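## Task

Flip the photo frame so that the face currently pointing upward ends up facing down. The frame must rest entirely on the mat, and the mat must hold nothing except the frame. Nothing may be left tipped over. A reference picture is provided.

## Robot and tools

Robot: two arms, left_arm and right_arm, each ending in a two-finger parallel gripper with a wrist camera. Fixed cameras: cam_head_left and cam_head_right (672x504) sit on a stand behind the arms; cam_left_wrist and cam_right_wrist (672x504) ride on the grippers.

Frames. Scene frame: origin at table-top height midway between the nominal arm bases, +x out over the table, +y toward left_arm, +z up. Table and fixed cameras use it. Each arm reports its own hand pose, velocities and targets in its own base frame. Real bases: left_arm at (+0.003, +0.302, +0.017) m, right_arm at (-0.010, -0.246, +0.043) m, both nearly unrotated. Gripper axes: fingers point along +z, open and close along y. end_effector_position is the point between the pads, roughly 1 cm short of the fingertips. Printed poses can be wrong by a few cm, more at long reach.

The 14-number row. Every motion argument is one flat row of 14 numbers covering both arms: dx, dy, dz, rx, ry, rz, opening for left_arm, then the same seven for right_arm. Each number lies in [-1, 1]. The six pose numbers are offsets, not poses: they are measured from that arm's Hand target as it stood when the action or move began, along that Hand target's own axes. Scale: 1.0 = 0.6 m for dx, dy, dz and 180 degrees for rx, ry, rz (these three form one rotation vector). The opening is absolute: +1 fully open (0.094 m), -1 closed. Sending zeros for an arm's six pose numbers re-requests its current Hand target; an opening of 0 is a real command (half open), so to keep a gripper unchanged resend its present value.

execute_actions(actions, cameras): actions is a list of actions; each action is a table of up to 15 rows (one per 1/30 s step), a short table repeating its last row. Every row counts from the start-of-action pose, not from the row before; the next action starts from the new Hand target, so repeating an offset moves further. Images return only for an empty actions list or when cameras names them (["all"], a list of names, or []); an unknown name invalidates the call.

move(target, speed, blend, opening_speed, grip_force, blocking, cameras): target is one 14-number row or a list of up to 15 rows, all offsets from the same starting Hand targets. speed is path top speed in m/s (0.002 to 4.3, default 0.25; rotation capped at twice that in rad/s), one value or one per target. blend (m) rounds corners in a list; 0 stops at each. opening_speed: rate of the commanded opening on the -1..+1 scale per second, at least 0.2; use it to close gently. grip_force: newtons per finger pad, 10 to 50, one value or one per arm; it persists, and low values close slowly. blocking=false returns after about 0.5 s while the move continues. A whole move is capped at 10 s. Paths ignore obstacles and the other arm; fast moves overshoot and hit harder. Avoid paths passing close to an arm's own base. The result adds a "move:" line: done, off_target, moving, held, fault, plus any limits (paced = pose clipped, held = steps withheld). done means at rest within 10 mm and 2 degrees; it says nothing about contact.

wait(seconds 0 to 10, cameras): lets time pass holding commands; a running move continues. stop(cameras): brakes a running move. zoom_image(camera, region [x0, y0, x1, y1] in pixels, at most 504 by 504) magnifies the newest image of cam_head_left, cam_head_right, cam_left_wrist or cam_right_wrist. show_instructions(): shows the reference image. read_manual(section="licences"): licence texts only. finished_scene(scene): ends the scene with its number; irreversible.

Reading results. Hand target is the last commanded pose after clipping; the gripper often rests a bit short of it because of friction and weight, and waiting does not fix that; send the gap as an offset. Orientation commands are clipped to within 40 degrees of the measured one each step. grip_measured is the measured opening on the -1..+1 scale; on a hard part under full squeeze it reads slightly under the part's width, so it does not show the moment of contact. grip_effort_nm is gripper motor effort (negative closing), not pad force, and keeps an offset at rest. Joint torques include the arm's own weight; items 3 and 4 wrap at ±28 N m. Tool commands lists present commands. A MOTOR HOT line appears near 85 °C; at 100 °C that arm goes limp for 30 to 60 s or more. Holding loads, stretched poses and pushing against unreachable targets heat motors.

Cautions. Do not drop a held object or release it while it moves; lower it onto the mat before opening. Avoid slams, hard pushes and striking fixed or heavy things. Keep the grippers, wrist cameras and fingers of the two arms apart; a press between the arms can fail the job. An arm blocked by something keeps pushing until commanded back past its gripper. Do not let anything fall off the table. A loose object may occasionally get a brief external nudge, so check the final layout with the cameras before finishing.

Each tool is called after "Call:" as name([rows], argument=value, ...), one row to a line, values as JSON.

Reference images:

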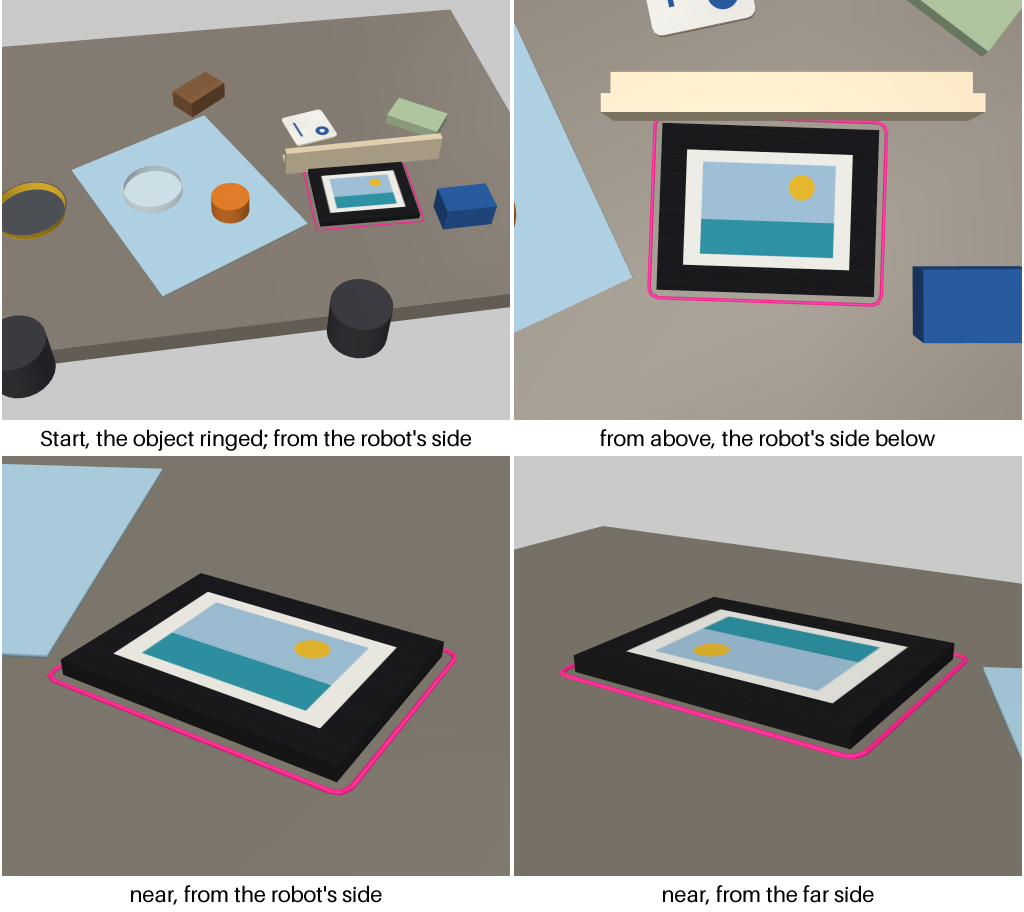

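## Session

Call:
execute_actions(actions=[])

Scene clock: 0.00 s.
left_arm: end_effector_position=(+0.1858, +0.3056, +0.1287) grip_measured=+1.000 grip_effort_nm=n/a end_effector_quat_wxyz=(+0.382, -0.196, +0.835, +0.344) | right_arm: end_effector_position=(+0.3931, +0.3322, +0.2828) grip_measured=+1.000 grip_effort_nm=n/a end_effector_quat_wxyz=(+0.718, -0.310, +0.586, +0.213)
Joint positions: left_arm=[1.072 0.851 0.256 0.102 0.096 0.555 0.094] | right_arm=[0.666 1.311 0.559 0.874 -0.11 -0.185 0.094]
Joint velocities: within noise
Joint torques (N m): no reading
Motor temperatures (°C): left_arm=[27 31 32 24 27 23 26] | right_arm=[25 35 34 26 25 23 23]
Heat: left arm: hottest elbow 32 °C; right arm: hottest shoulder 35 °C.
Hand target: left_arm +0.1896, +0.3126, +0.1419; +0.390, -0.193, +0.829, +0.353 | right_arm +0.3968, +0.3351, +0.2902; +0.723, -0.308, +0.580, +0.214
Tool commands: left_gripper/opening=+1.0 right_gripper/opening=+1.0

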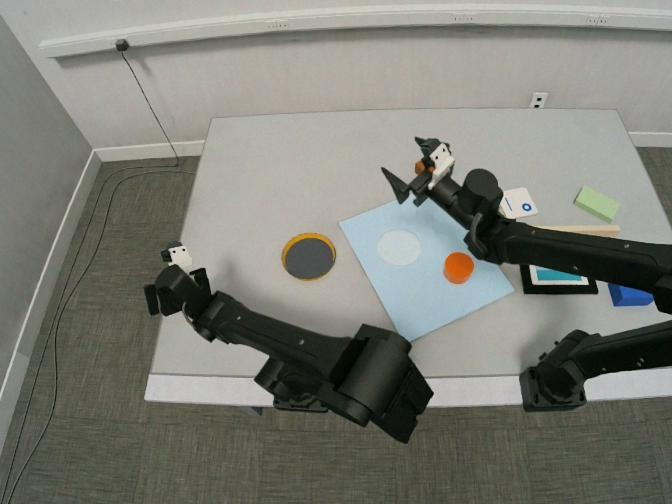

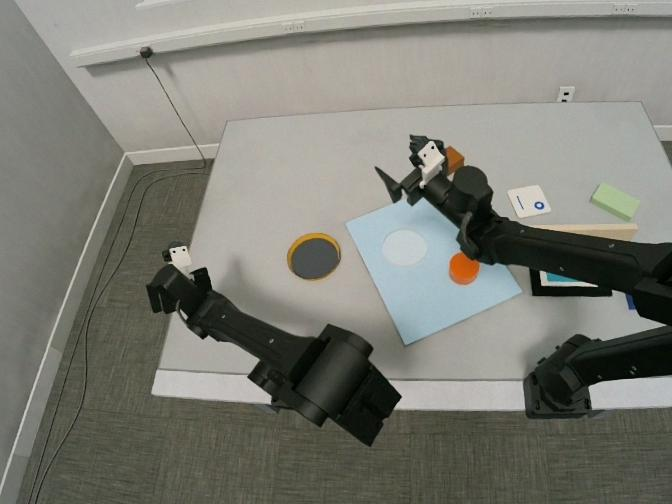

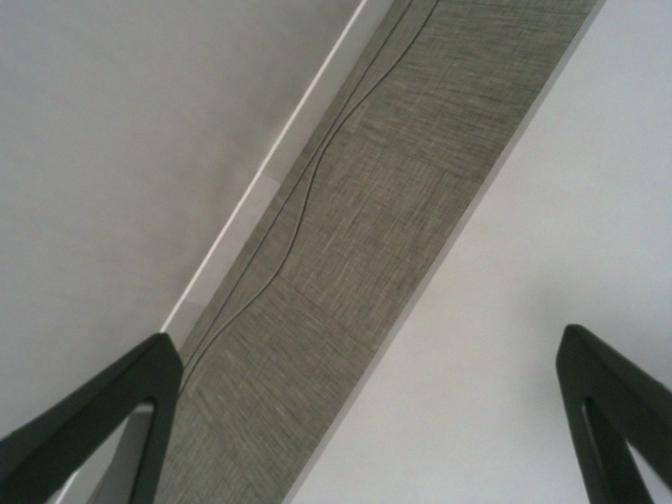

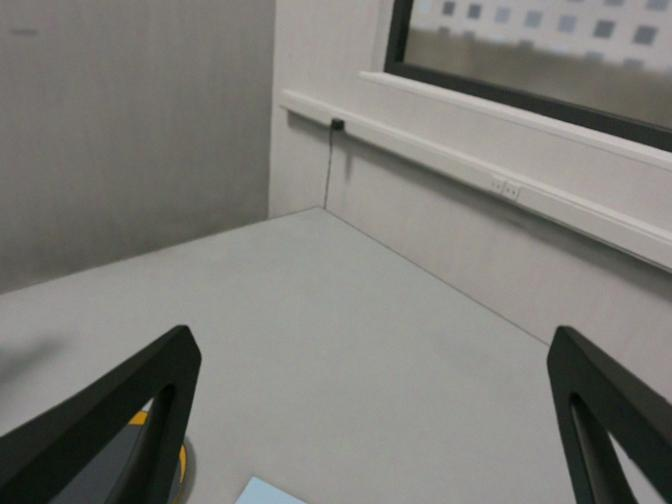

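Call:
move(target=[-0.396,-0.647,-0.314,0.2385,0.264,0.13,1,0.186,-0.449,-0.337,0.159,0.538,0.229,1], speed=0.5, cameras=["all"])

Scene clock: 56.23 s.
left_arm: end_effector_position=(+0.4612, -0.0714, +0.2349) grip_measured=+1.000 grip_effort_nm=0.00 end_effector_quat_wxyz=(-0.007, -0.001, +1.000, +0.002) | right_arm: end_effector_position=(+0.4434, -0.0026, +0.1982) grip_measured=+1.000 grip_effort_nm=-0.02 end_effector_quat_wxyz=(-0.008, -0.003, +1.000, +0.001)
Joint positions: left_arm=[-0.153 1.569 1.499 -1.515 -0.001 -0.154 0.094] | right_arm=[-0.005 1.522 1.349 -1.414 -0.001 -0.011 0.094]
Joint torques (N m): left_arm=[0.26 -10.58 10.67 -0.39 0.16 -0.11] | right_arm=[0.21 -10.81 12.68 0.03 -0.07 0.02]
Motor temperatures (°C): left_arm=[27 31 40 25 27 23 26] | right_arm=[25 35 41 26 25 23 23]
Heat: left arm: hottest elbow 40 °C; right arm: hottest elbow 41 °C.
Hand target: left_arm +0.4725, -0.0777, +0.2436; -0.001, -0.001, +1.000, -0.001 | right_arm +0.4597, -0.0041, +0.2074; -0.001, -0.001, +1.000, +0.000
Off the commanded pose: left_arm 0.016 m, 1 deg | right_arm 0.019 m, 1 deg.
move: off_target (left_arm, right_arm)

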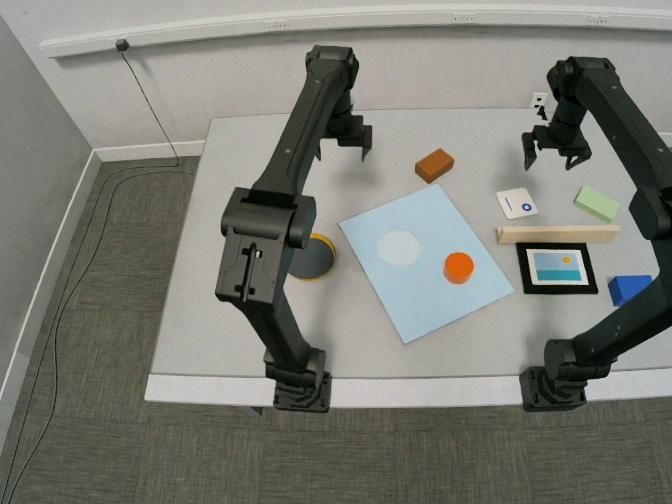

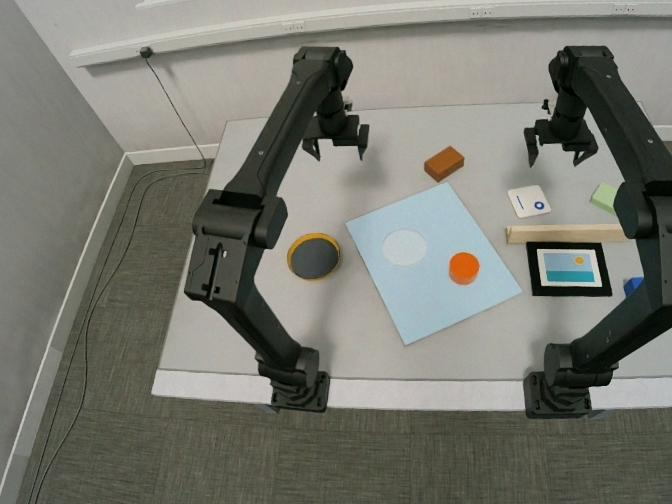

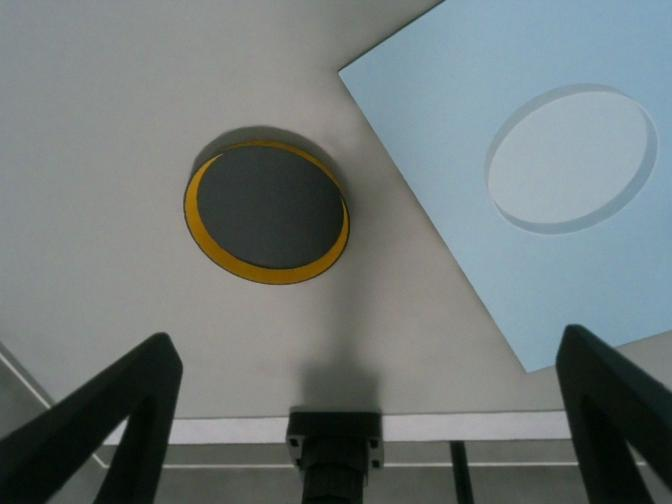

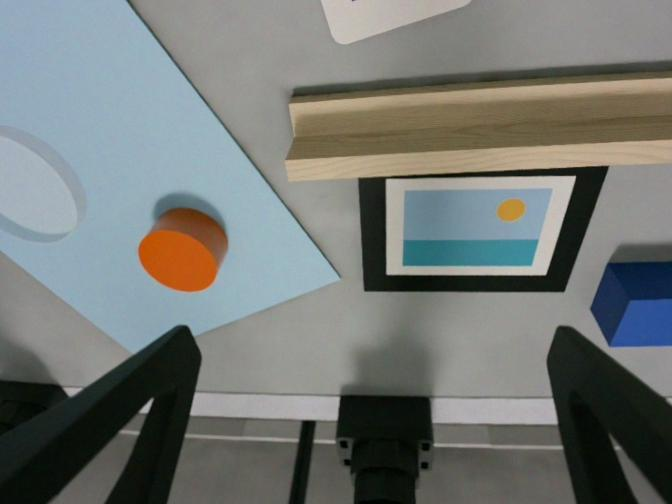

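Call:
move(target=[0.12,-0.14,0.253,0,0,0,0.1,0.215,0.28,0.2,0,0,0,1], speed=0.35, cameras=["cam_left_wrist","cam_right_wrist"])

Scene clock: 105.90 s.
left_arm: end_effector_position=(+0.3990, -0.1574, +0.0943) grip_measured=+0.102 grip_effort_nm=-0.11 end_effector_quat_wxyz=(-0.005, -0.001, +1.000, -0.001) | right_arm: end_effector_position=(+0.3338, +0.1640, +0.0889) grip_measured=+1.000 grip_effort_nm=-0.02 end_effector_quat_wxyz=(-0.005, -0.002, +1.000, -0.001)
Joint positions: left_arm=[-0.373 1.566 1.113 -1.127 0.005 -0.375 0.052] | right_arm=[0.457 1.431 0.946 -1.095 -0.002 0.452 0.094]
Joint torques (N m): left_arm=[0.15 -10.75 6.75 0.58 -0.08 -0.11] | right_arm=[0.67 -11.05 6.52 0.98 -0.04 0.06]
Motor temperatures (°C): left_arm=[27 33 41 24 27 23 26] | right_arm=[25 36 52 26 25 23 23]
Heat: left arm: hottest elbow 41 °C; right arm: hottest elbow 52 °C.
Hand target: left_arm +0.4004, -0.1622, +0.0919; -0.001, -0.001, +1.000, -0.001 | right_arm +0.3305, +0.1637, +0.0874; -0.001, -0.001, +1.000, +0.000
Off the commanded pose: left_arm 0.005 m, 1 deg | right_arm 0.004 m, 0 deg.
move: done
Images, in order (width x height): cam_left_wrist 672x504, cam_right_wrist 672x504.

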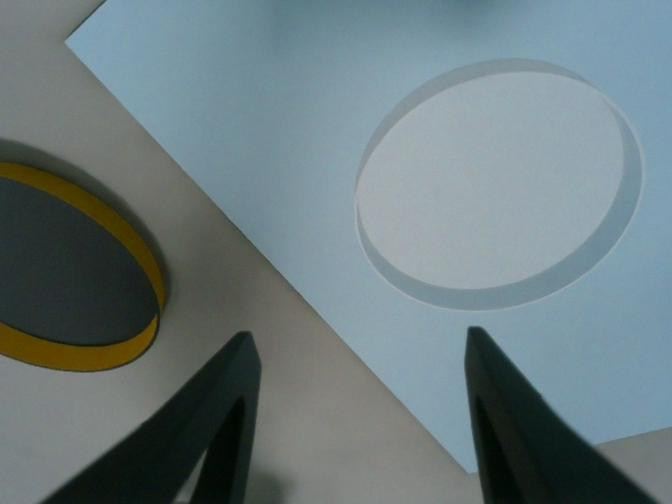

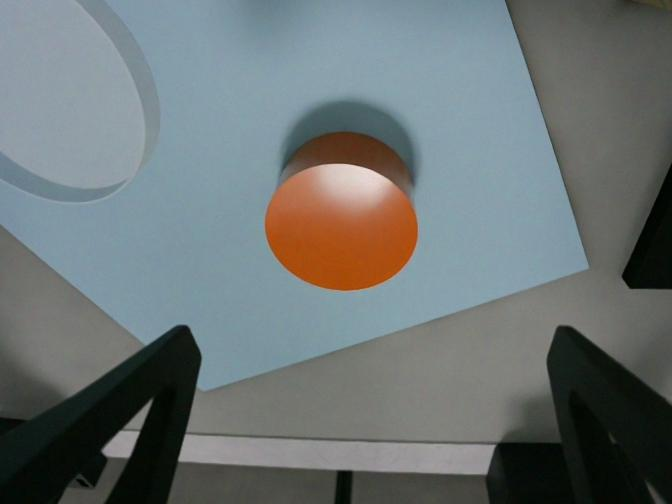

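Call:
move([
  [0.01,0.008,0.168,0,0,0,0.1,0.033,0.022,0.183,0,0,0,1],
  [0.01,0.008,0.168,0,0,0,-1,0.033,0.022,0.183,0,0,0,0.25],
], speed=0.15, opening_speed=0.7, grip_force=35, cameras=["cam_left_wrist","cam_right_wrist"])

Scene clock: 149.10 s.
left_arm: end_effector_position=(+0.3931, -0.1551, -0.0020) grip_measured=-0.961 grip_effort_nm=-0.72 end_effector_quat_wxyz=(+0.000, -0.002, +1.000, -0.002) | right_arm: end_effector_position=(+0.3168, +0.1773, -0.0104) grip_measured=+0.516 grip_effort_nm=-0.78 end_effector_quat_wxyz=(+0.009, +0.000, +1.000, +0.006)
Joint positions: left_arm=[-0.373 1.693 0.972 -0.848 0.005 -0.376 0.002] | right_arm=[0.511 1.569 0.777 -0.756 -0.002 0.51 0.071]
Joint torques (N m): left_arm=[0.44 -10.23 5.91 0.61 -0.08 -0.06] | right_arm=[0.97 -8.59 5.5 1.05 -0.03 0.07]
Motor temperatures (°C): left_arm=[27 33 39 24 27 23 25] | right_arm=[25 37 45 26 25 23 23]
Heat: left arm: hottest elbow 39 °C; right arm: hottest elbow 45 °C.
Hand target: left_arm +0.3944, -0.1575, -0.0088; -0.001, -0.001, +1.000, -0.001 | right_arm +0.3105, +0.1768, -0.0223; -0.001, -0.001, +1.000, +0.000
Off the commanded pose: left_arm 0.007 m, 0 deg | right_arm 0.014 m, 1 deg.
grip_force (N): 35, 35
move: off_target (right_arm); target 2's new opening was sent with right_arm's hand 0.013 m and 1 deg from that target
Images, in order (width x height): cam_left_wrist 672x504, cam_right_wrist 672x504.

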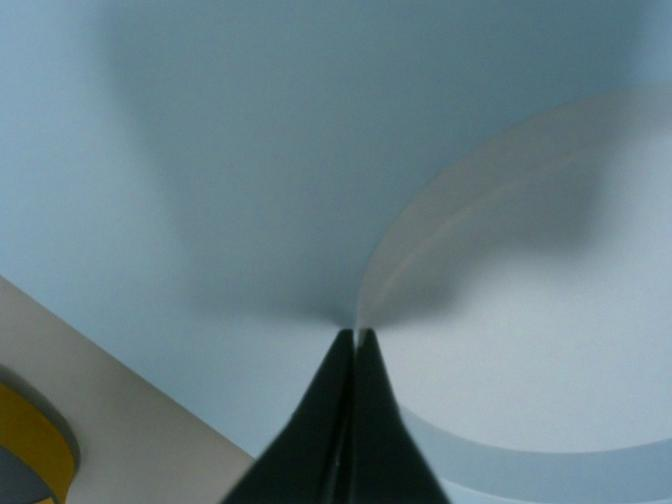

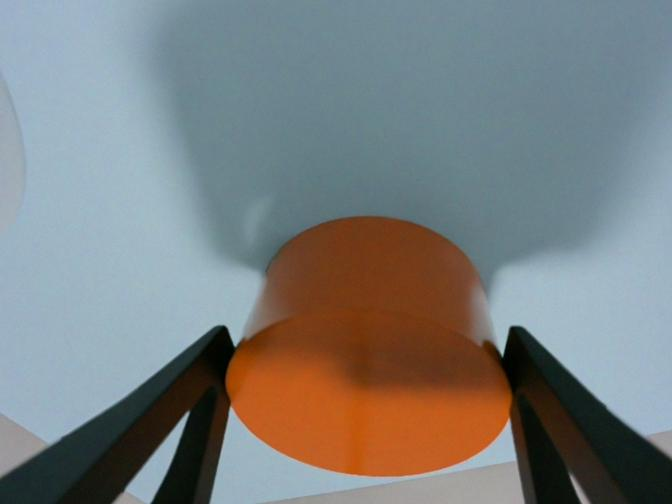

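Call:
move([
  [0,0,-0.2,0,0,0,-1,0,0,-0.2,0,0,0,0.25],
  [-0.283,0.348,-0.2,0,0,0,-1,-0.517,0.283,-0.2,0,0,0,0.25],
  [-0.283,0.348,-0.006,0,0,0,-1,-0.517,0.283,-0.008,0,0,0,0.25],
], speed=[0.2,0.35,0.12], blend=[0.03,0.01,0], cameras=["cam_head_left","cam_left_wrist","cam_right_wrist"])

Scene clock: 157.53 s.
left_arm: end_effector_position=(+0.5603, +0.0513, +0.0025) grip_measured=-0.962 grip_effort_nm=-0.75 end_effector_quat_wxyz=(-0.001, -0.005, +1.000, +0.000) | right_arm: end_effector_position=(+0.6251, +0.3500, +0.0148) grip_measured=+0.515 grip_effort_nm=-0.77 end_effector_quat_wxyz=(+0.017, +0.000, +1.000, +0.010)
Joint positions: left_arm=[0.092 1.987 1.44 -1.026 -0.001 0.082 0.002] | right_arm=[0.511 2.347 2.108 -1.293 -0.002 0.51 0.071]
Joint torques (N m): left_arm=[0.91 -16.38 6.87 0.61 0.14 0.08] | right_arm=[0.38 -22.3 7.47 1.05 -0.04 -0.02]
Heat: left arm: hottest elbow 39 °C; right arm: hottest elbow 44 °C.
Hand target: left_arm +0.5638, +0.0516, -0.0057; -0.001, -0.001, +1.000, -0.001 | right_arm +0.6204, +0.3470, -0.0182; -0.001, -0.001, +1.000, +0.000
Off the commanded pose: left_arm 0.009 m, 0 deg | right_arm 0.033 m, 2 deg.
grip_force (N): 35, 35
move: off_target (right_arm)
Images, in order (width x height): cam_head_left 672x504, cam_left_wrist 672x504, cam_right_wrist 672x504.

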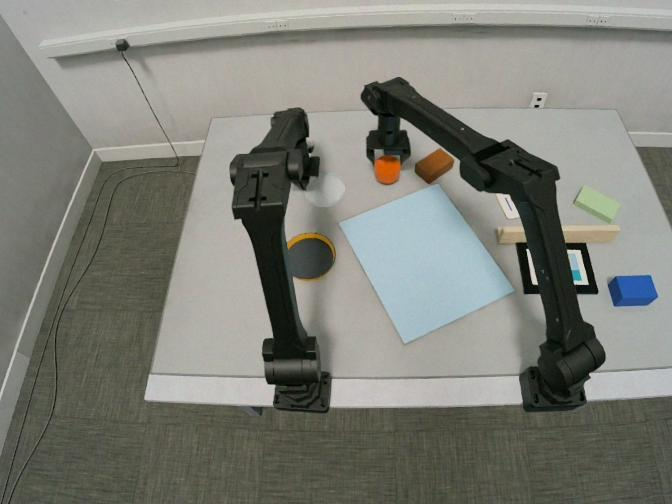

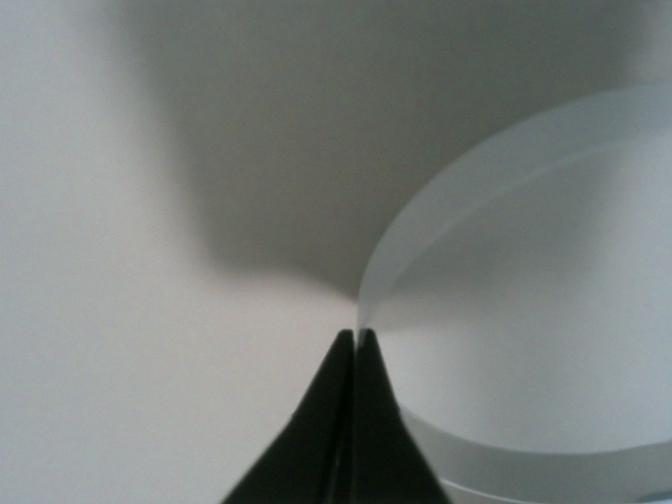

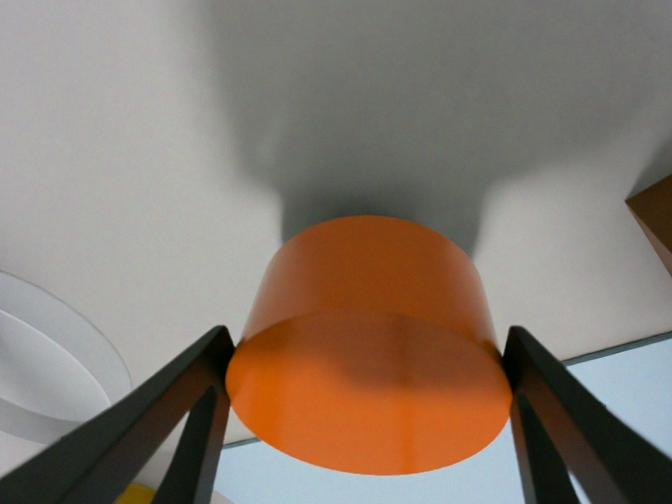

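Call:
move([
  [0,0,0.01,0,0,0,-1,0,0,0.033,0,0,0,0.25],
  [0,0,0.01,0,0,0,-1,0,0,0.042,0,0,0,0.25],
], speed=0.08, cameras=["cam_right_wrist"])

Scene clock: 162.27 s.
left_arm: end_effector_position=(+0.5635, +0.0516, +0.0025) grip_measured=-0.962 grip_effort_nm=-0.75 end_effector_quat_wxyz=(+0.005, -0.005, +1.000, +0.001) | right_arm: end_effector_position=(+0.6270, +0.3511, -0.0062) grip_measured=+0.515 grip_effort_nm=-0.78 end_effector_quat_wxyz=(+0.019, +0.000, +1.000, +0.012)
Joint positions: left_arm=[0.092 1.987 1.44 -1.013 -0.001 0.082 0.002] | right_arm=[0.511 2.368 2.089 -1.247 -0.002 0.51 0.071]
Joint torques (N m): left_arm=[0.91 -15.74 6.49 0.62 0.14 0.08] | right_arm=[0.32 -22.36 7.2 1.13 -0.04 -0.02]
Heat: left arm: hottest elbow 39 °C; right arm: hottest elbow 44 °C.
Hand target: left_arm +0.5638, +0.0516, -0.0117; +0.000, -0.001, +1.000, -0.001 | right_arm +0.6203, +0.3469, -0.0434; -0.001, -0.001, +1.000, +0.000
Off the commanded pose: left_arm 0.014 m, 1 deg | right_arm 0.038 m, 3 deg.
grip_force (N): 35, 35
move: off_target (left_arm, right_arm)
Images, in order (width x height): cam_right_wrist 672x504.

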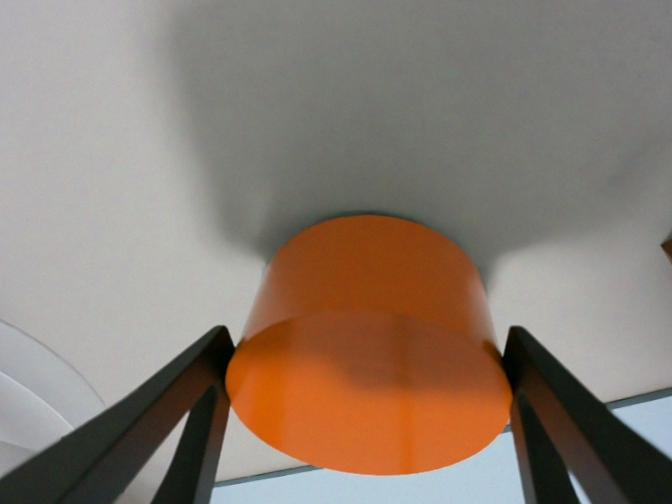

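Call:
move([
  [0,0,0,0,0,0,-0.3,0,0,0,0,0,0,1],
  [0,0,-0.25,0,0,0,-0.3,0,0,-0.25,0,0,0,1],
  [0.335,-0.892,-0.25,0.067,0,-0.0165,-0.3,0.45,-0.882,-0.25,-0.067,0,0,1],
  [0.335,-0.892,-0.158,0.067,0,-0.0165,-1,0.45,-0.882,-0.167,-0.067,0,0,-1],
], speed=[0.2,0.2,0.35,0.15], grip_force=50, cameras=["all"])

Scene clock: 186.40 s.
left_arm: end_effector_position=(+0.3595, -0.4805, +0.0918) grip_measured=-0.987 grip_effort_nm=-0.70 end_effector_quat_wxyz=(-0.002, -0.022, +0.994, -0.105) | right_arm: end_effector_position=(+0.3531, -0.1858, +0.0708) grip_measured=-0.987 grip_effort_nm=-0.66 end_effector_quat_wxyz=(+0.009, +0.003, +0.995, +0.098)
Joint positions: left_arm=[-0.889 1.881 1.518 -1.043 0.133 -0.944 0.001] | right_arm=[-0.559 1.574 1.041 -1.128 -0.175 -0.56 0.001]
Joint torques (N m): left_arm=[1.03 -16.03 7.62 0.94 -0.05 -0.09] | right_arm=[0.62 -10.29 6.53 0.81 -0.39 -0.09]
Heat: left arm: hottest elbow 39 °C; right arm: hottest elbow 44 °C.
Hand target: left_arm +0.3639, -0.4837, +0.0842; -0.001, -0.027, +0.994, -0.106 | right_arm +0.3512, -0.1826, +0.0576; -0.001, -0.001, +0.994, +0.105
Off the commanded pose: left_arm 0.009 m, 1 deg | right_arm 0.014 m, 1 deg.
move: off_target (right_arm); target 4's new opening was sent with right_arm's hand 0.014 m and 1 deg from that target

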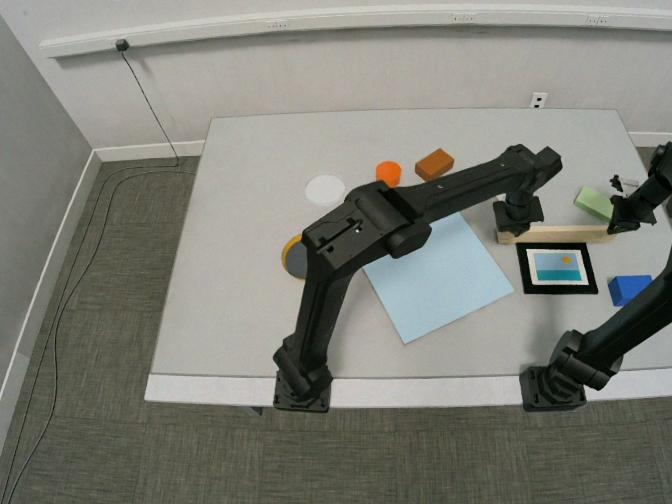

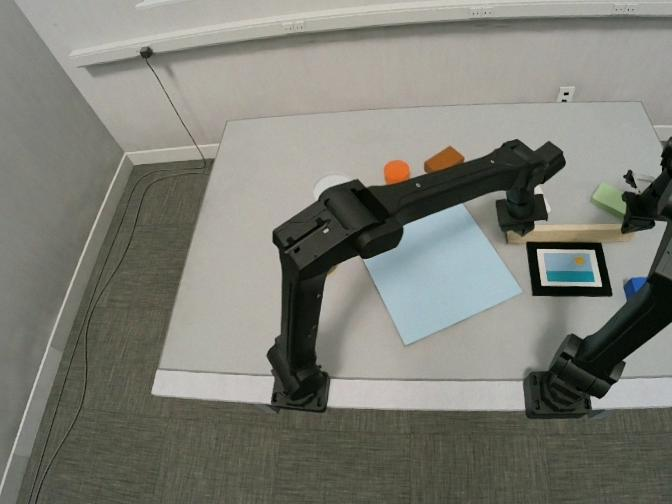

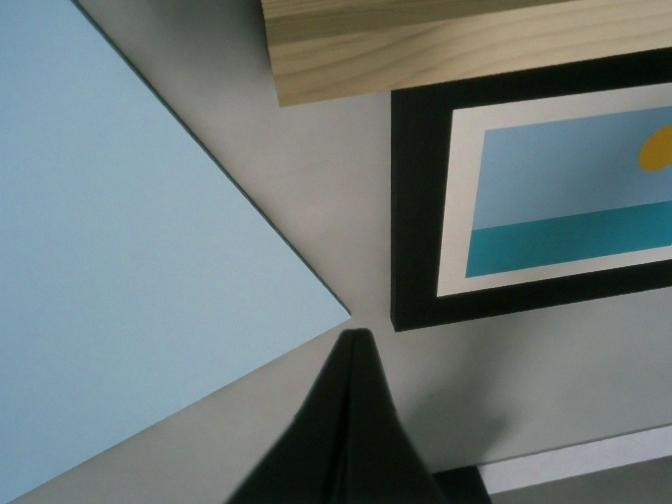

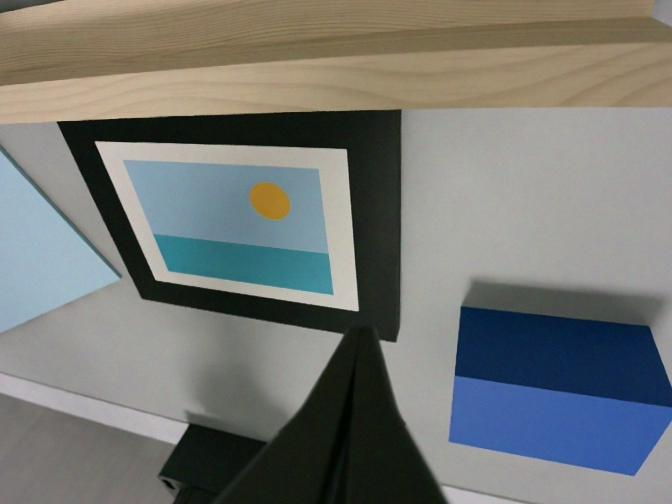

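Call:
move(target=[0.004,0.019,0.154,0,0,0,-1,0.012,-0.054,0.159,0,0,0,-1], speed=0.12, cameras=["all"])

Scene clock: 199.27 s.
left_arm: end_effector_position=(+0.3648, -0.4865, +0.0033) grip_measured=-0.987 grip_effort_nm=-0.70 end_effector_quat_wxyz=(+0.000, -0.028, +0.994, -0.108) | right_arm: end_effector_position=(+0.3514, -0.1948, -0.0284) grip_measured=-0.987 grip_effort_nm=-0.71 end_effector_quat_wxyz=(+0.010, -0.002, +0.995, +0.098)
Joint positions: left_arm=[-0.889 1.997 1.443 -0.843 0.131 -0.956 0.001] | right_arm=[-0.581 1.754 0.952 -0.861 -0.175 -0.593 0.001]
Joint torques (N m): left_arm=[0.03 -16.44 6.89 0.96 -0.06 -0.1] | right_arm=[-0.32 -11.34 5.2 0.8 -0.25 -0.1]
Heat: left arm: hottest elbow 40 °C; right arm: hottest elbow 43 °C.
Hand target: left_arm +0.3614, -0.4922, -0.0086; -0.001, -0.027, +0.994, -0.106 | right_arm +0.3440, -0.1944, -0.0424; -0.001, -0.001, +0.995, +0.105
Off the commanded pose: left_arm 0.014 m, 0 deg | right_arm 0.016 m, 1 deg.
move: off_target (left_arm, right_arm)

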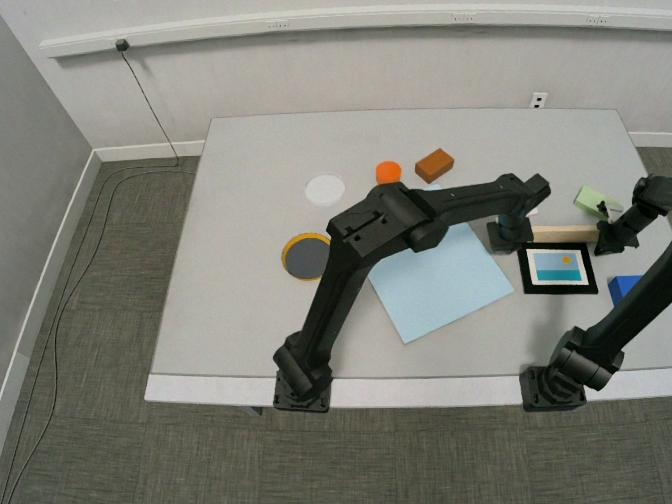

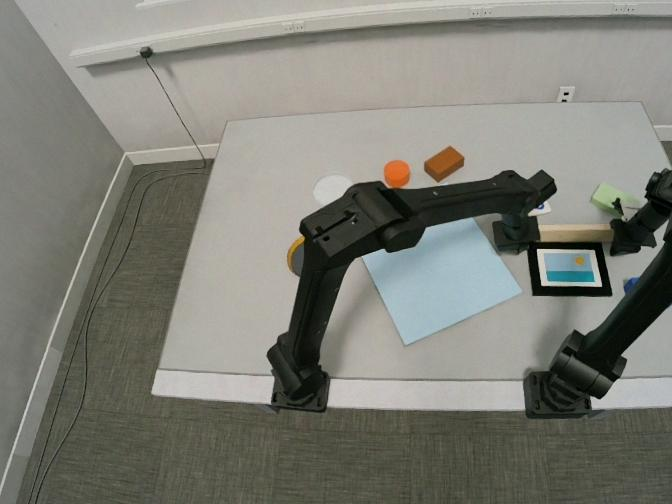

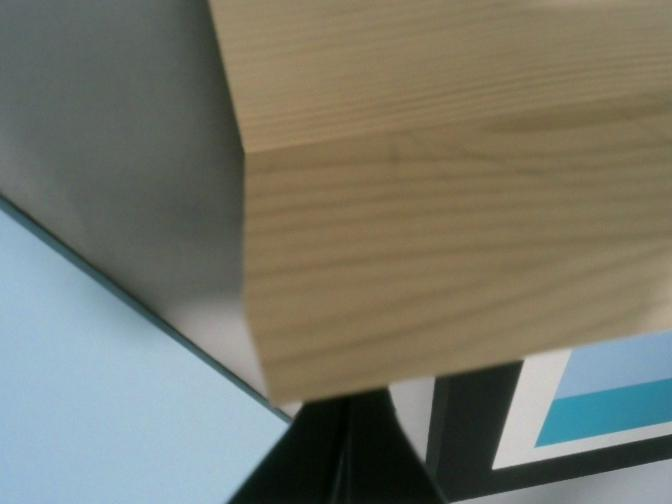

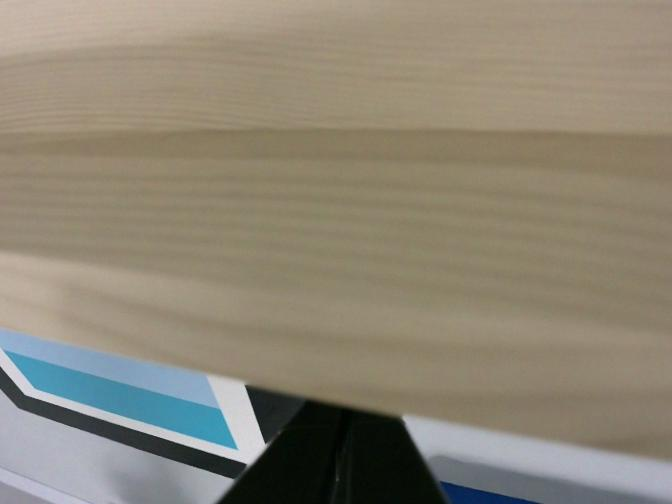

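Call:
move([
  [0.02,0,0,0,0,0,-1,0.02,0,0,0,0,0,-1],
  [0.02,-0.045,0.010,0,0,0,-1,0.02,0.045,0.010,0,0,0,-1],
], speed=[0.08,0.04], cameras=["cam_head_left","cam_left_wrist","cam_right_wrist"])

Call:
zoom_image(camera="cam_head_left", region=[470, 190, 672, 330])

Scene clock: 207.30 s.
left_arm: end_effector_position=(+0.3490, -0.5071, -0.0060) grip_measured=-0.987 grip_effort_nm=-0.70 end_effector_quat_wxyz=(-0.001, -0.028, +0.994, -0.107) | right_arm: end_effector_position=(+0.3368, -0.1759, -0.0378) grip_measured=-0.987 grip_effort_nm=-0.71 end_effector_quat_wxyz=(+0.003, +0.001, +0.995, +0.101)
Joint positions: left_arm=[-0.932 2.025 1.461 -0.83 0.124 -0.999 0.001] | right_arm=[-0.56 1.736 0.888 -0.825 -0.175 -0.567 0.001]
Joint torques (N m): left_arm=[0.03 -16.21 9.59 -0.14 -0.06 -0.08] | right_arm=[1.32 -12.92 4.07 0.75 -0.44 0.06]
Heat: left arm: hottest elbow 39 °C; right arm: hottest elbow 42 °C.
Hand target: left_arm +0.3509, -0.5205, -0.0086; -0.001, -0.027, +0.994, -0.106 | right_arm +0.3319, -0.1667, -0.0426; -0.001, -0.001, +0.995, +0.105
Off the commanded pose: left_arm 0.014 m, 0 deg | right_arm 0.011 m, 1 deg.
move: off_target (left_arm, right_arm)
Images, in order (width x height): cam_head_left 672x504, cam_left_wrist 672x504, cam_right_wrist 672x504.

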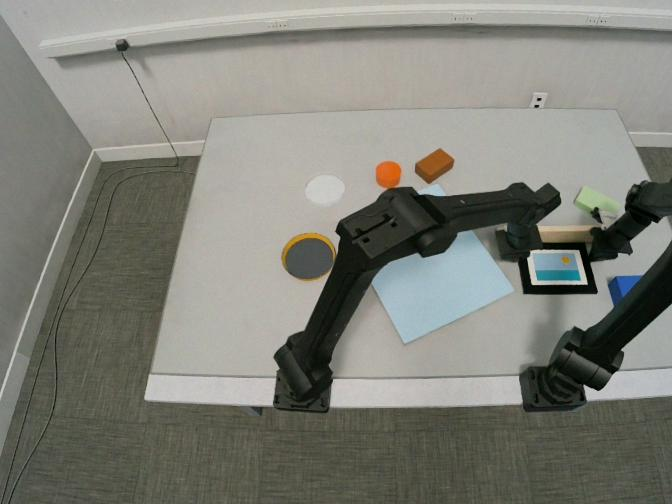

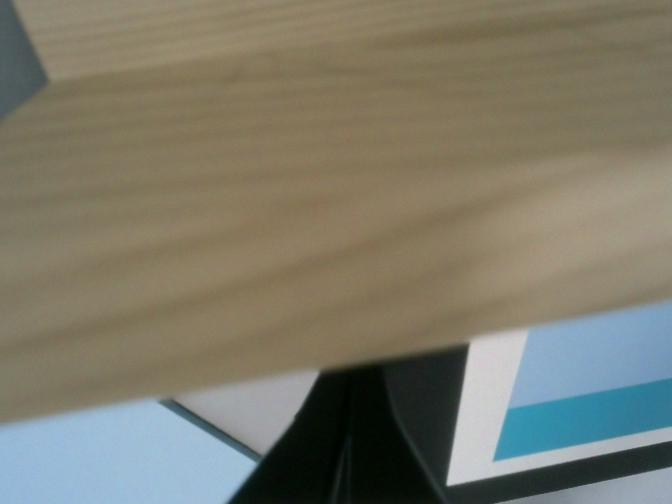

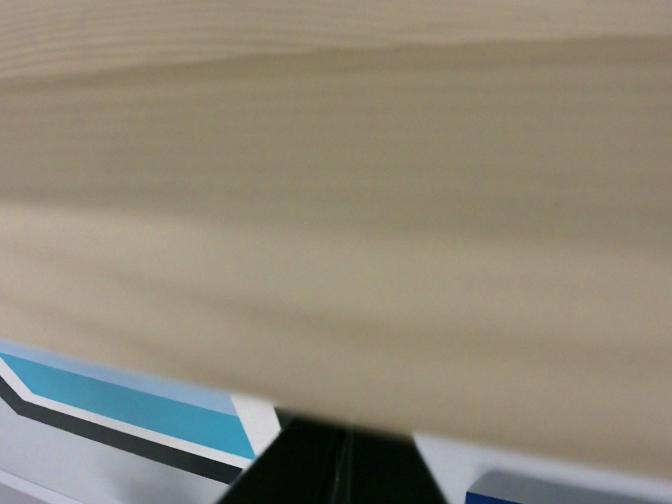

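Scaled by 2.495 from the camera's 672x504 image, which has a finer 960x720 frame.

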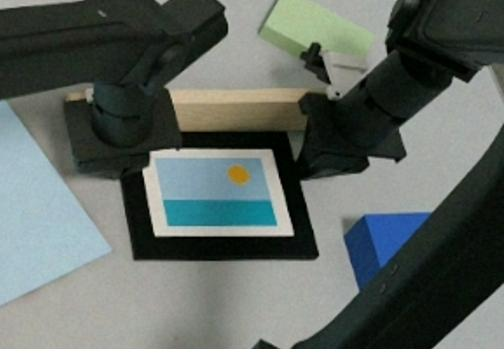

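Call:
move([
  [0,-0.041,0.0085,0,0,0,-1,0,0.041,0.0085,0,0,0,-1],
  [0,-0.054,-0.05,0,0,0,-1,0,0.054,-0.05,0,0,0,-1],
], speed=[0.05,0.05], cameras=["cam_head_left","cam_left_wrist","cam_right_wrist"])

Call:
zoom_image(camera="cam_head_left", region=[470, 190, 672, 330])

Scene clock: 213.27 s.
left_arm: end_effector_position=(+0.3475, -0.5308, +0.0115) grip_measured=-0.987 grip_effort_nm=-0.69 end_effector_quat_wxyz=(-0.007, -0.027, +0.995, -0.093) | right_arm: end_effector_position=(+0.3345, -0.1442, -0.0104) grip_measured=-0.987 grip_effort_nm=-0.71 end_effector_quat_wxyz=(+0.001, -0.003, +0.995, +0.103)
Joint positions: left_arm=[-0.959 2.059 1.576 -0.94 0.114 -1.021 0.001] | right_arm=[-0.493 1.643 0.858 -0.885 -0.183 -0.508 0.001]
Joint torques (N m): left_arm=[0.38 -19.43 9.81 -0.1 0.15 -0.1] | right_arm=[0.62 -12.81 5.79 -0.21 -0.38 0.06]
Heat: left arm: hottest elbow 40 °C; right arm: hottest elbow 42 °C.
Hand target: left_arm +0.3524, -0.5459, +0.0276; -0.001, -0.027, +0.994, -0.106 | right_arm +0.3319, -0.1413, -0.0065; -0.001, -0.001, +0.995, +0.105
Off the commanded pose: left_arm 0.023 m, 2 deg | right_arm 0.006 m, 0 deg.
move: off_target (left_arm)
Images, in order (width x height): cam_head_left 672x504, cam_left_wrist 672x504, cam_right_wrist 672x504.

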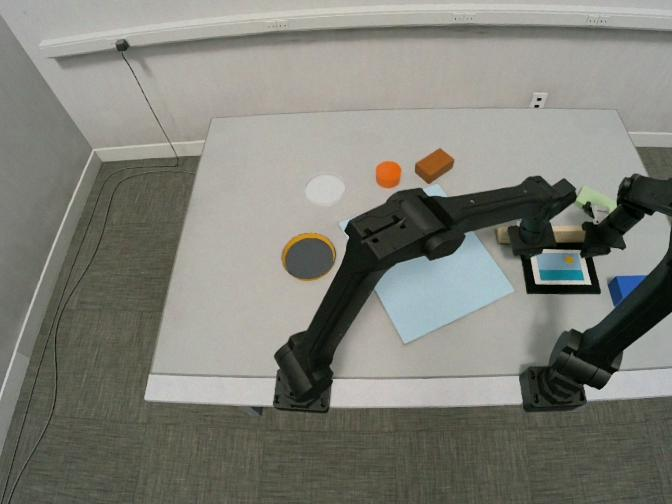

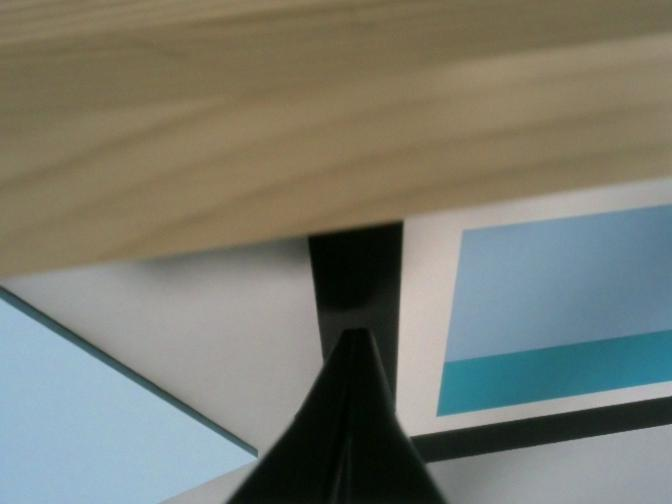

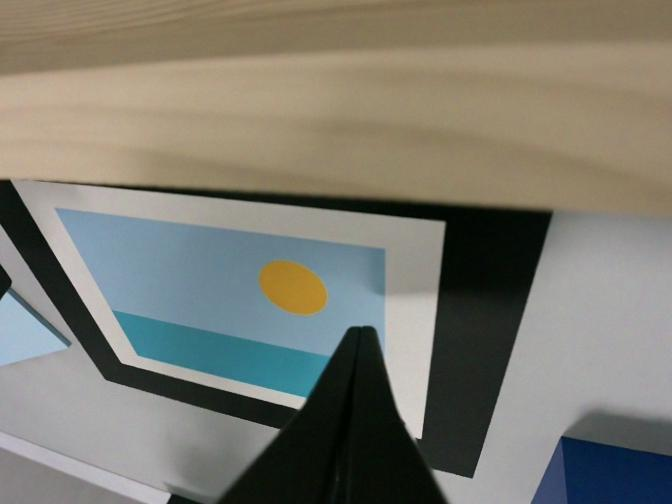

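Scaled by 2.495 from the camera's 672x504 image, which has a finer 960x720 frame.

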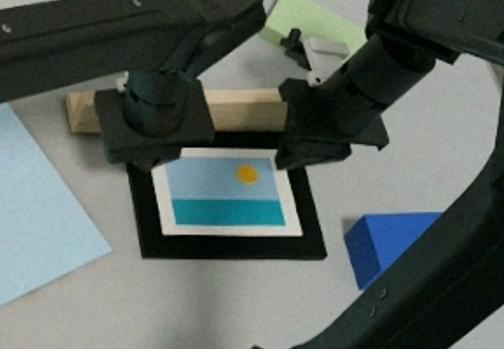

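Call:
move([
  [0,-0.017,-0.0815,0,0,0,-1,0,0.017,-0.0815,0,0,0,-1],
  [0.008,0.09,-0.104,0,0,0,-1,0.004,-0.0935,-0.105,0,0,0,-1],
  [0.008,0.119,0.0325,0,0,0,-1,0.004,-0.123,0.035,0,0,0,-1],
  [0.008,-0.006,0.059,0,0,0,-1,0.004,0.012,0.064,0,0,0,-1],
  [0.008,-0.025,-0.029,0,0,0,-1,0.004,0.031,-0.024,0,0,0,-1],
], speed=[0.15,0.15,0.12,0.05,0.04], cameras=["cam_head_left","cam_left_wrist","cam_right_wrist"])

Call:
zoom_image(camera="cam_head_left", region=[470, 190, 672, 330])

Scene clock: 233.87 s.
left_arm: end_effector_position=(+0.3409, -0.5433, +0.0299) grip_measured=-0.987 grip_effort_nm=-0.69 end_effector_quat_wxyz=(-0.008, -0.025, +0.995, -0.092) | right_arm: end_effector_position=(+0.3226, -0.1244, +0.0023) grip_measured=-0.987 grip_effort_nm=-0.70 end_effector_quat_wxyz=(-0.009, -0.002, +0.994, +0.108)
Joint positions: left_arm=[-0.979 2.055 1.623 -0.992 0.113 -1.037 0.001] | right_arm=[-0.46 1.584 0.826 -0.927 -0.186 -0.474 0.001]
Joint torques (N m): left_arm=[0.73 -20.01 10.14 -0.17 0.1 -0.1] | right_arm=[0.67 -12.04 7.39 -0.24 -0.39 0.05]
Heat: left arm: hottest elbow 41 °C; right arm: hottest elbow 41 °C.
Hand target: left_arm +0.3484, -0.5569, +0.0476; -0.001, -0.027, +0.994, -0.106 | right_arm +0.3295, -0.1261, +0.0115; -0.001, -0.001, +0.995, +0.105
Off the commanded pose: left_arm 0.024 m, 2 deg | right_arm 0.012 m, 1 deg.
move: off_target (left_arm, right_arm)
Images, in order (width x height): cam_head_left 672x504, cam_left_wrist 672x504, cam_right_wrist 672x504.

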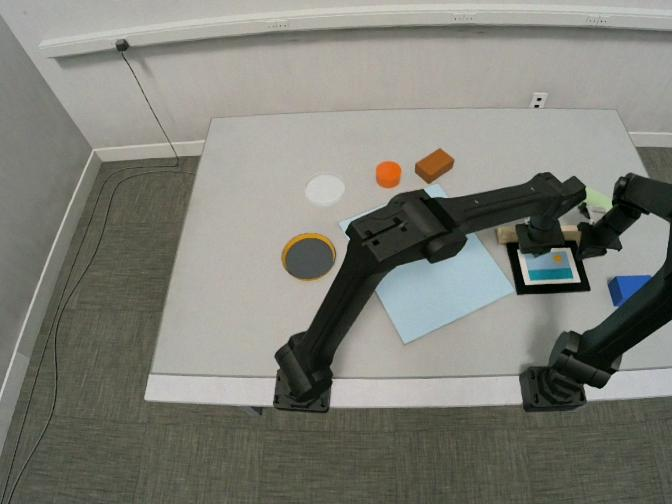

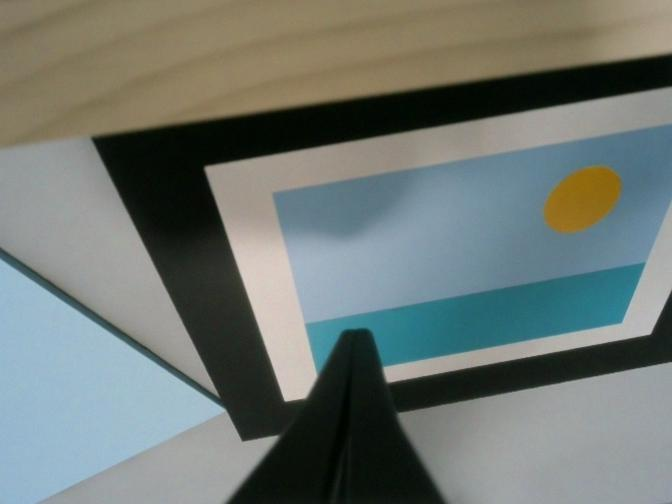

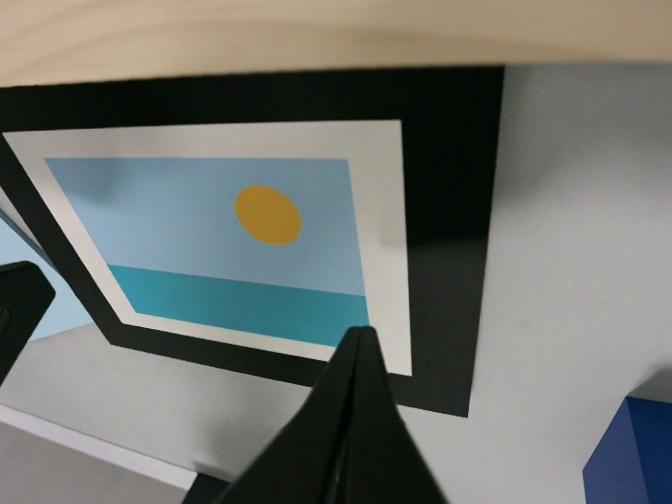

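Scaled by 2.495 from the camera's 672x504 image, which has a finer 960x720 frame.

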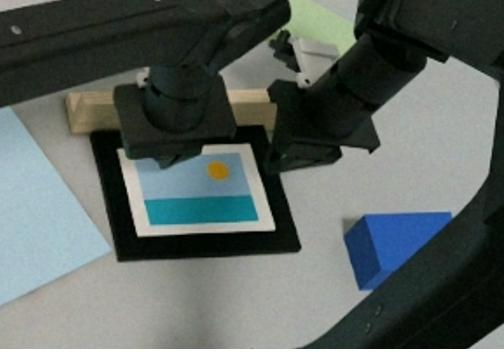

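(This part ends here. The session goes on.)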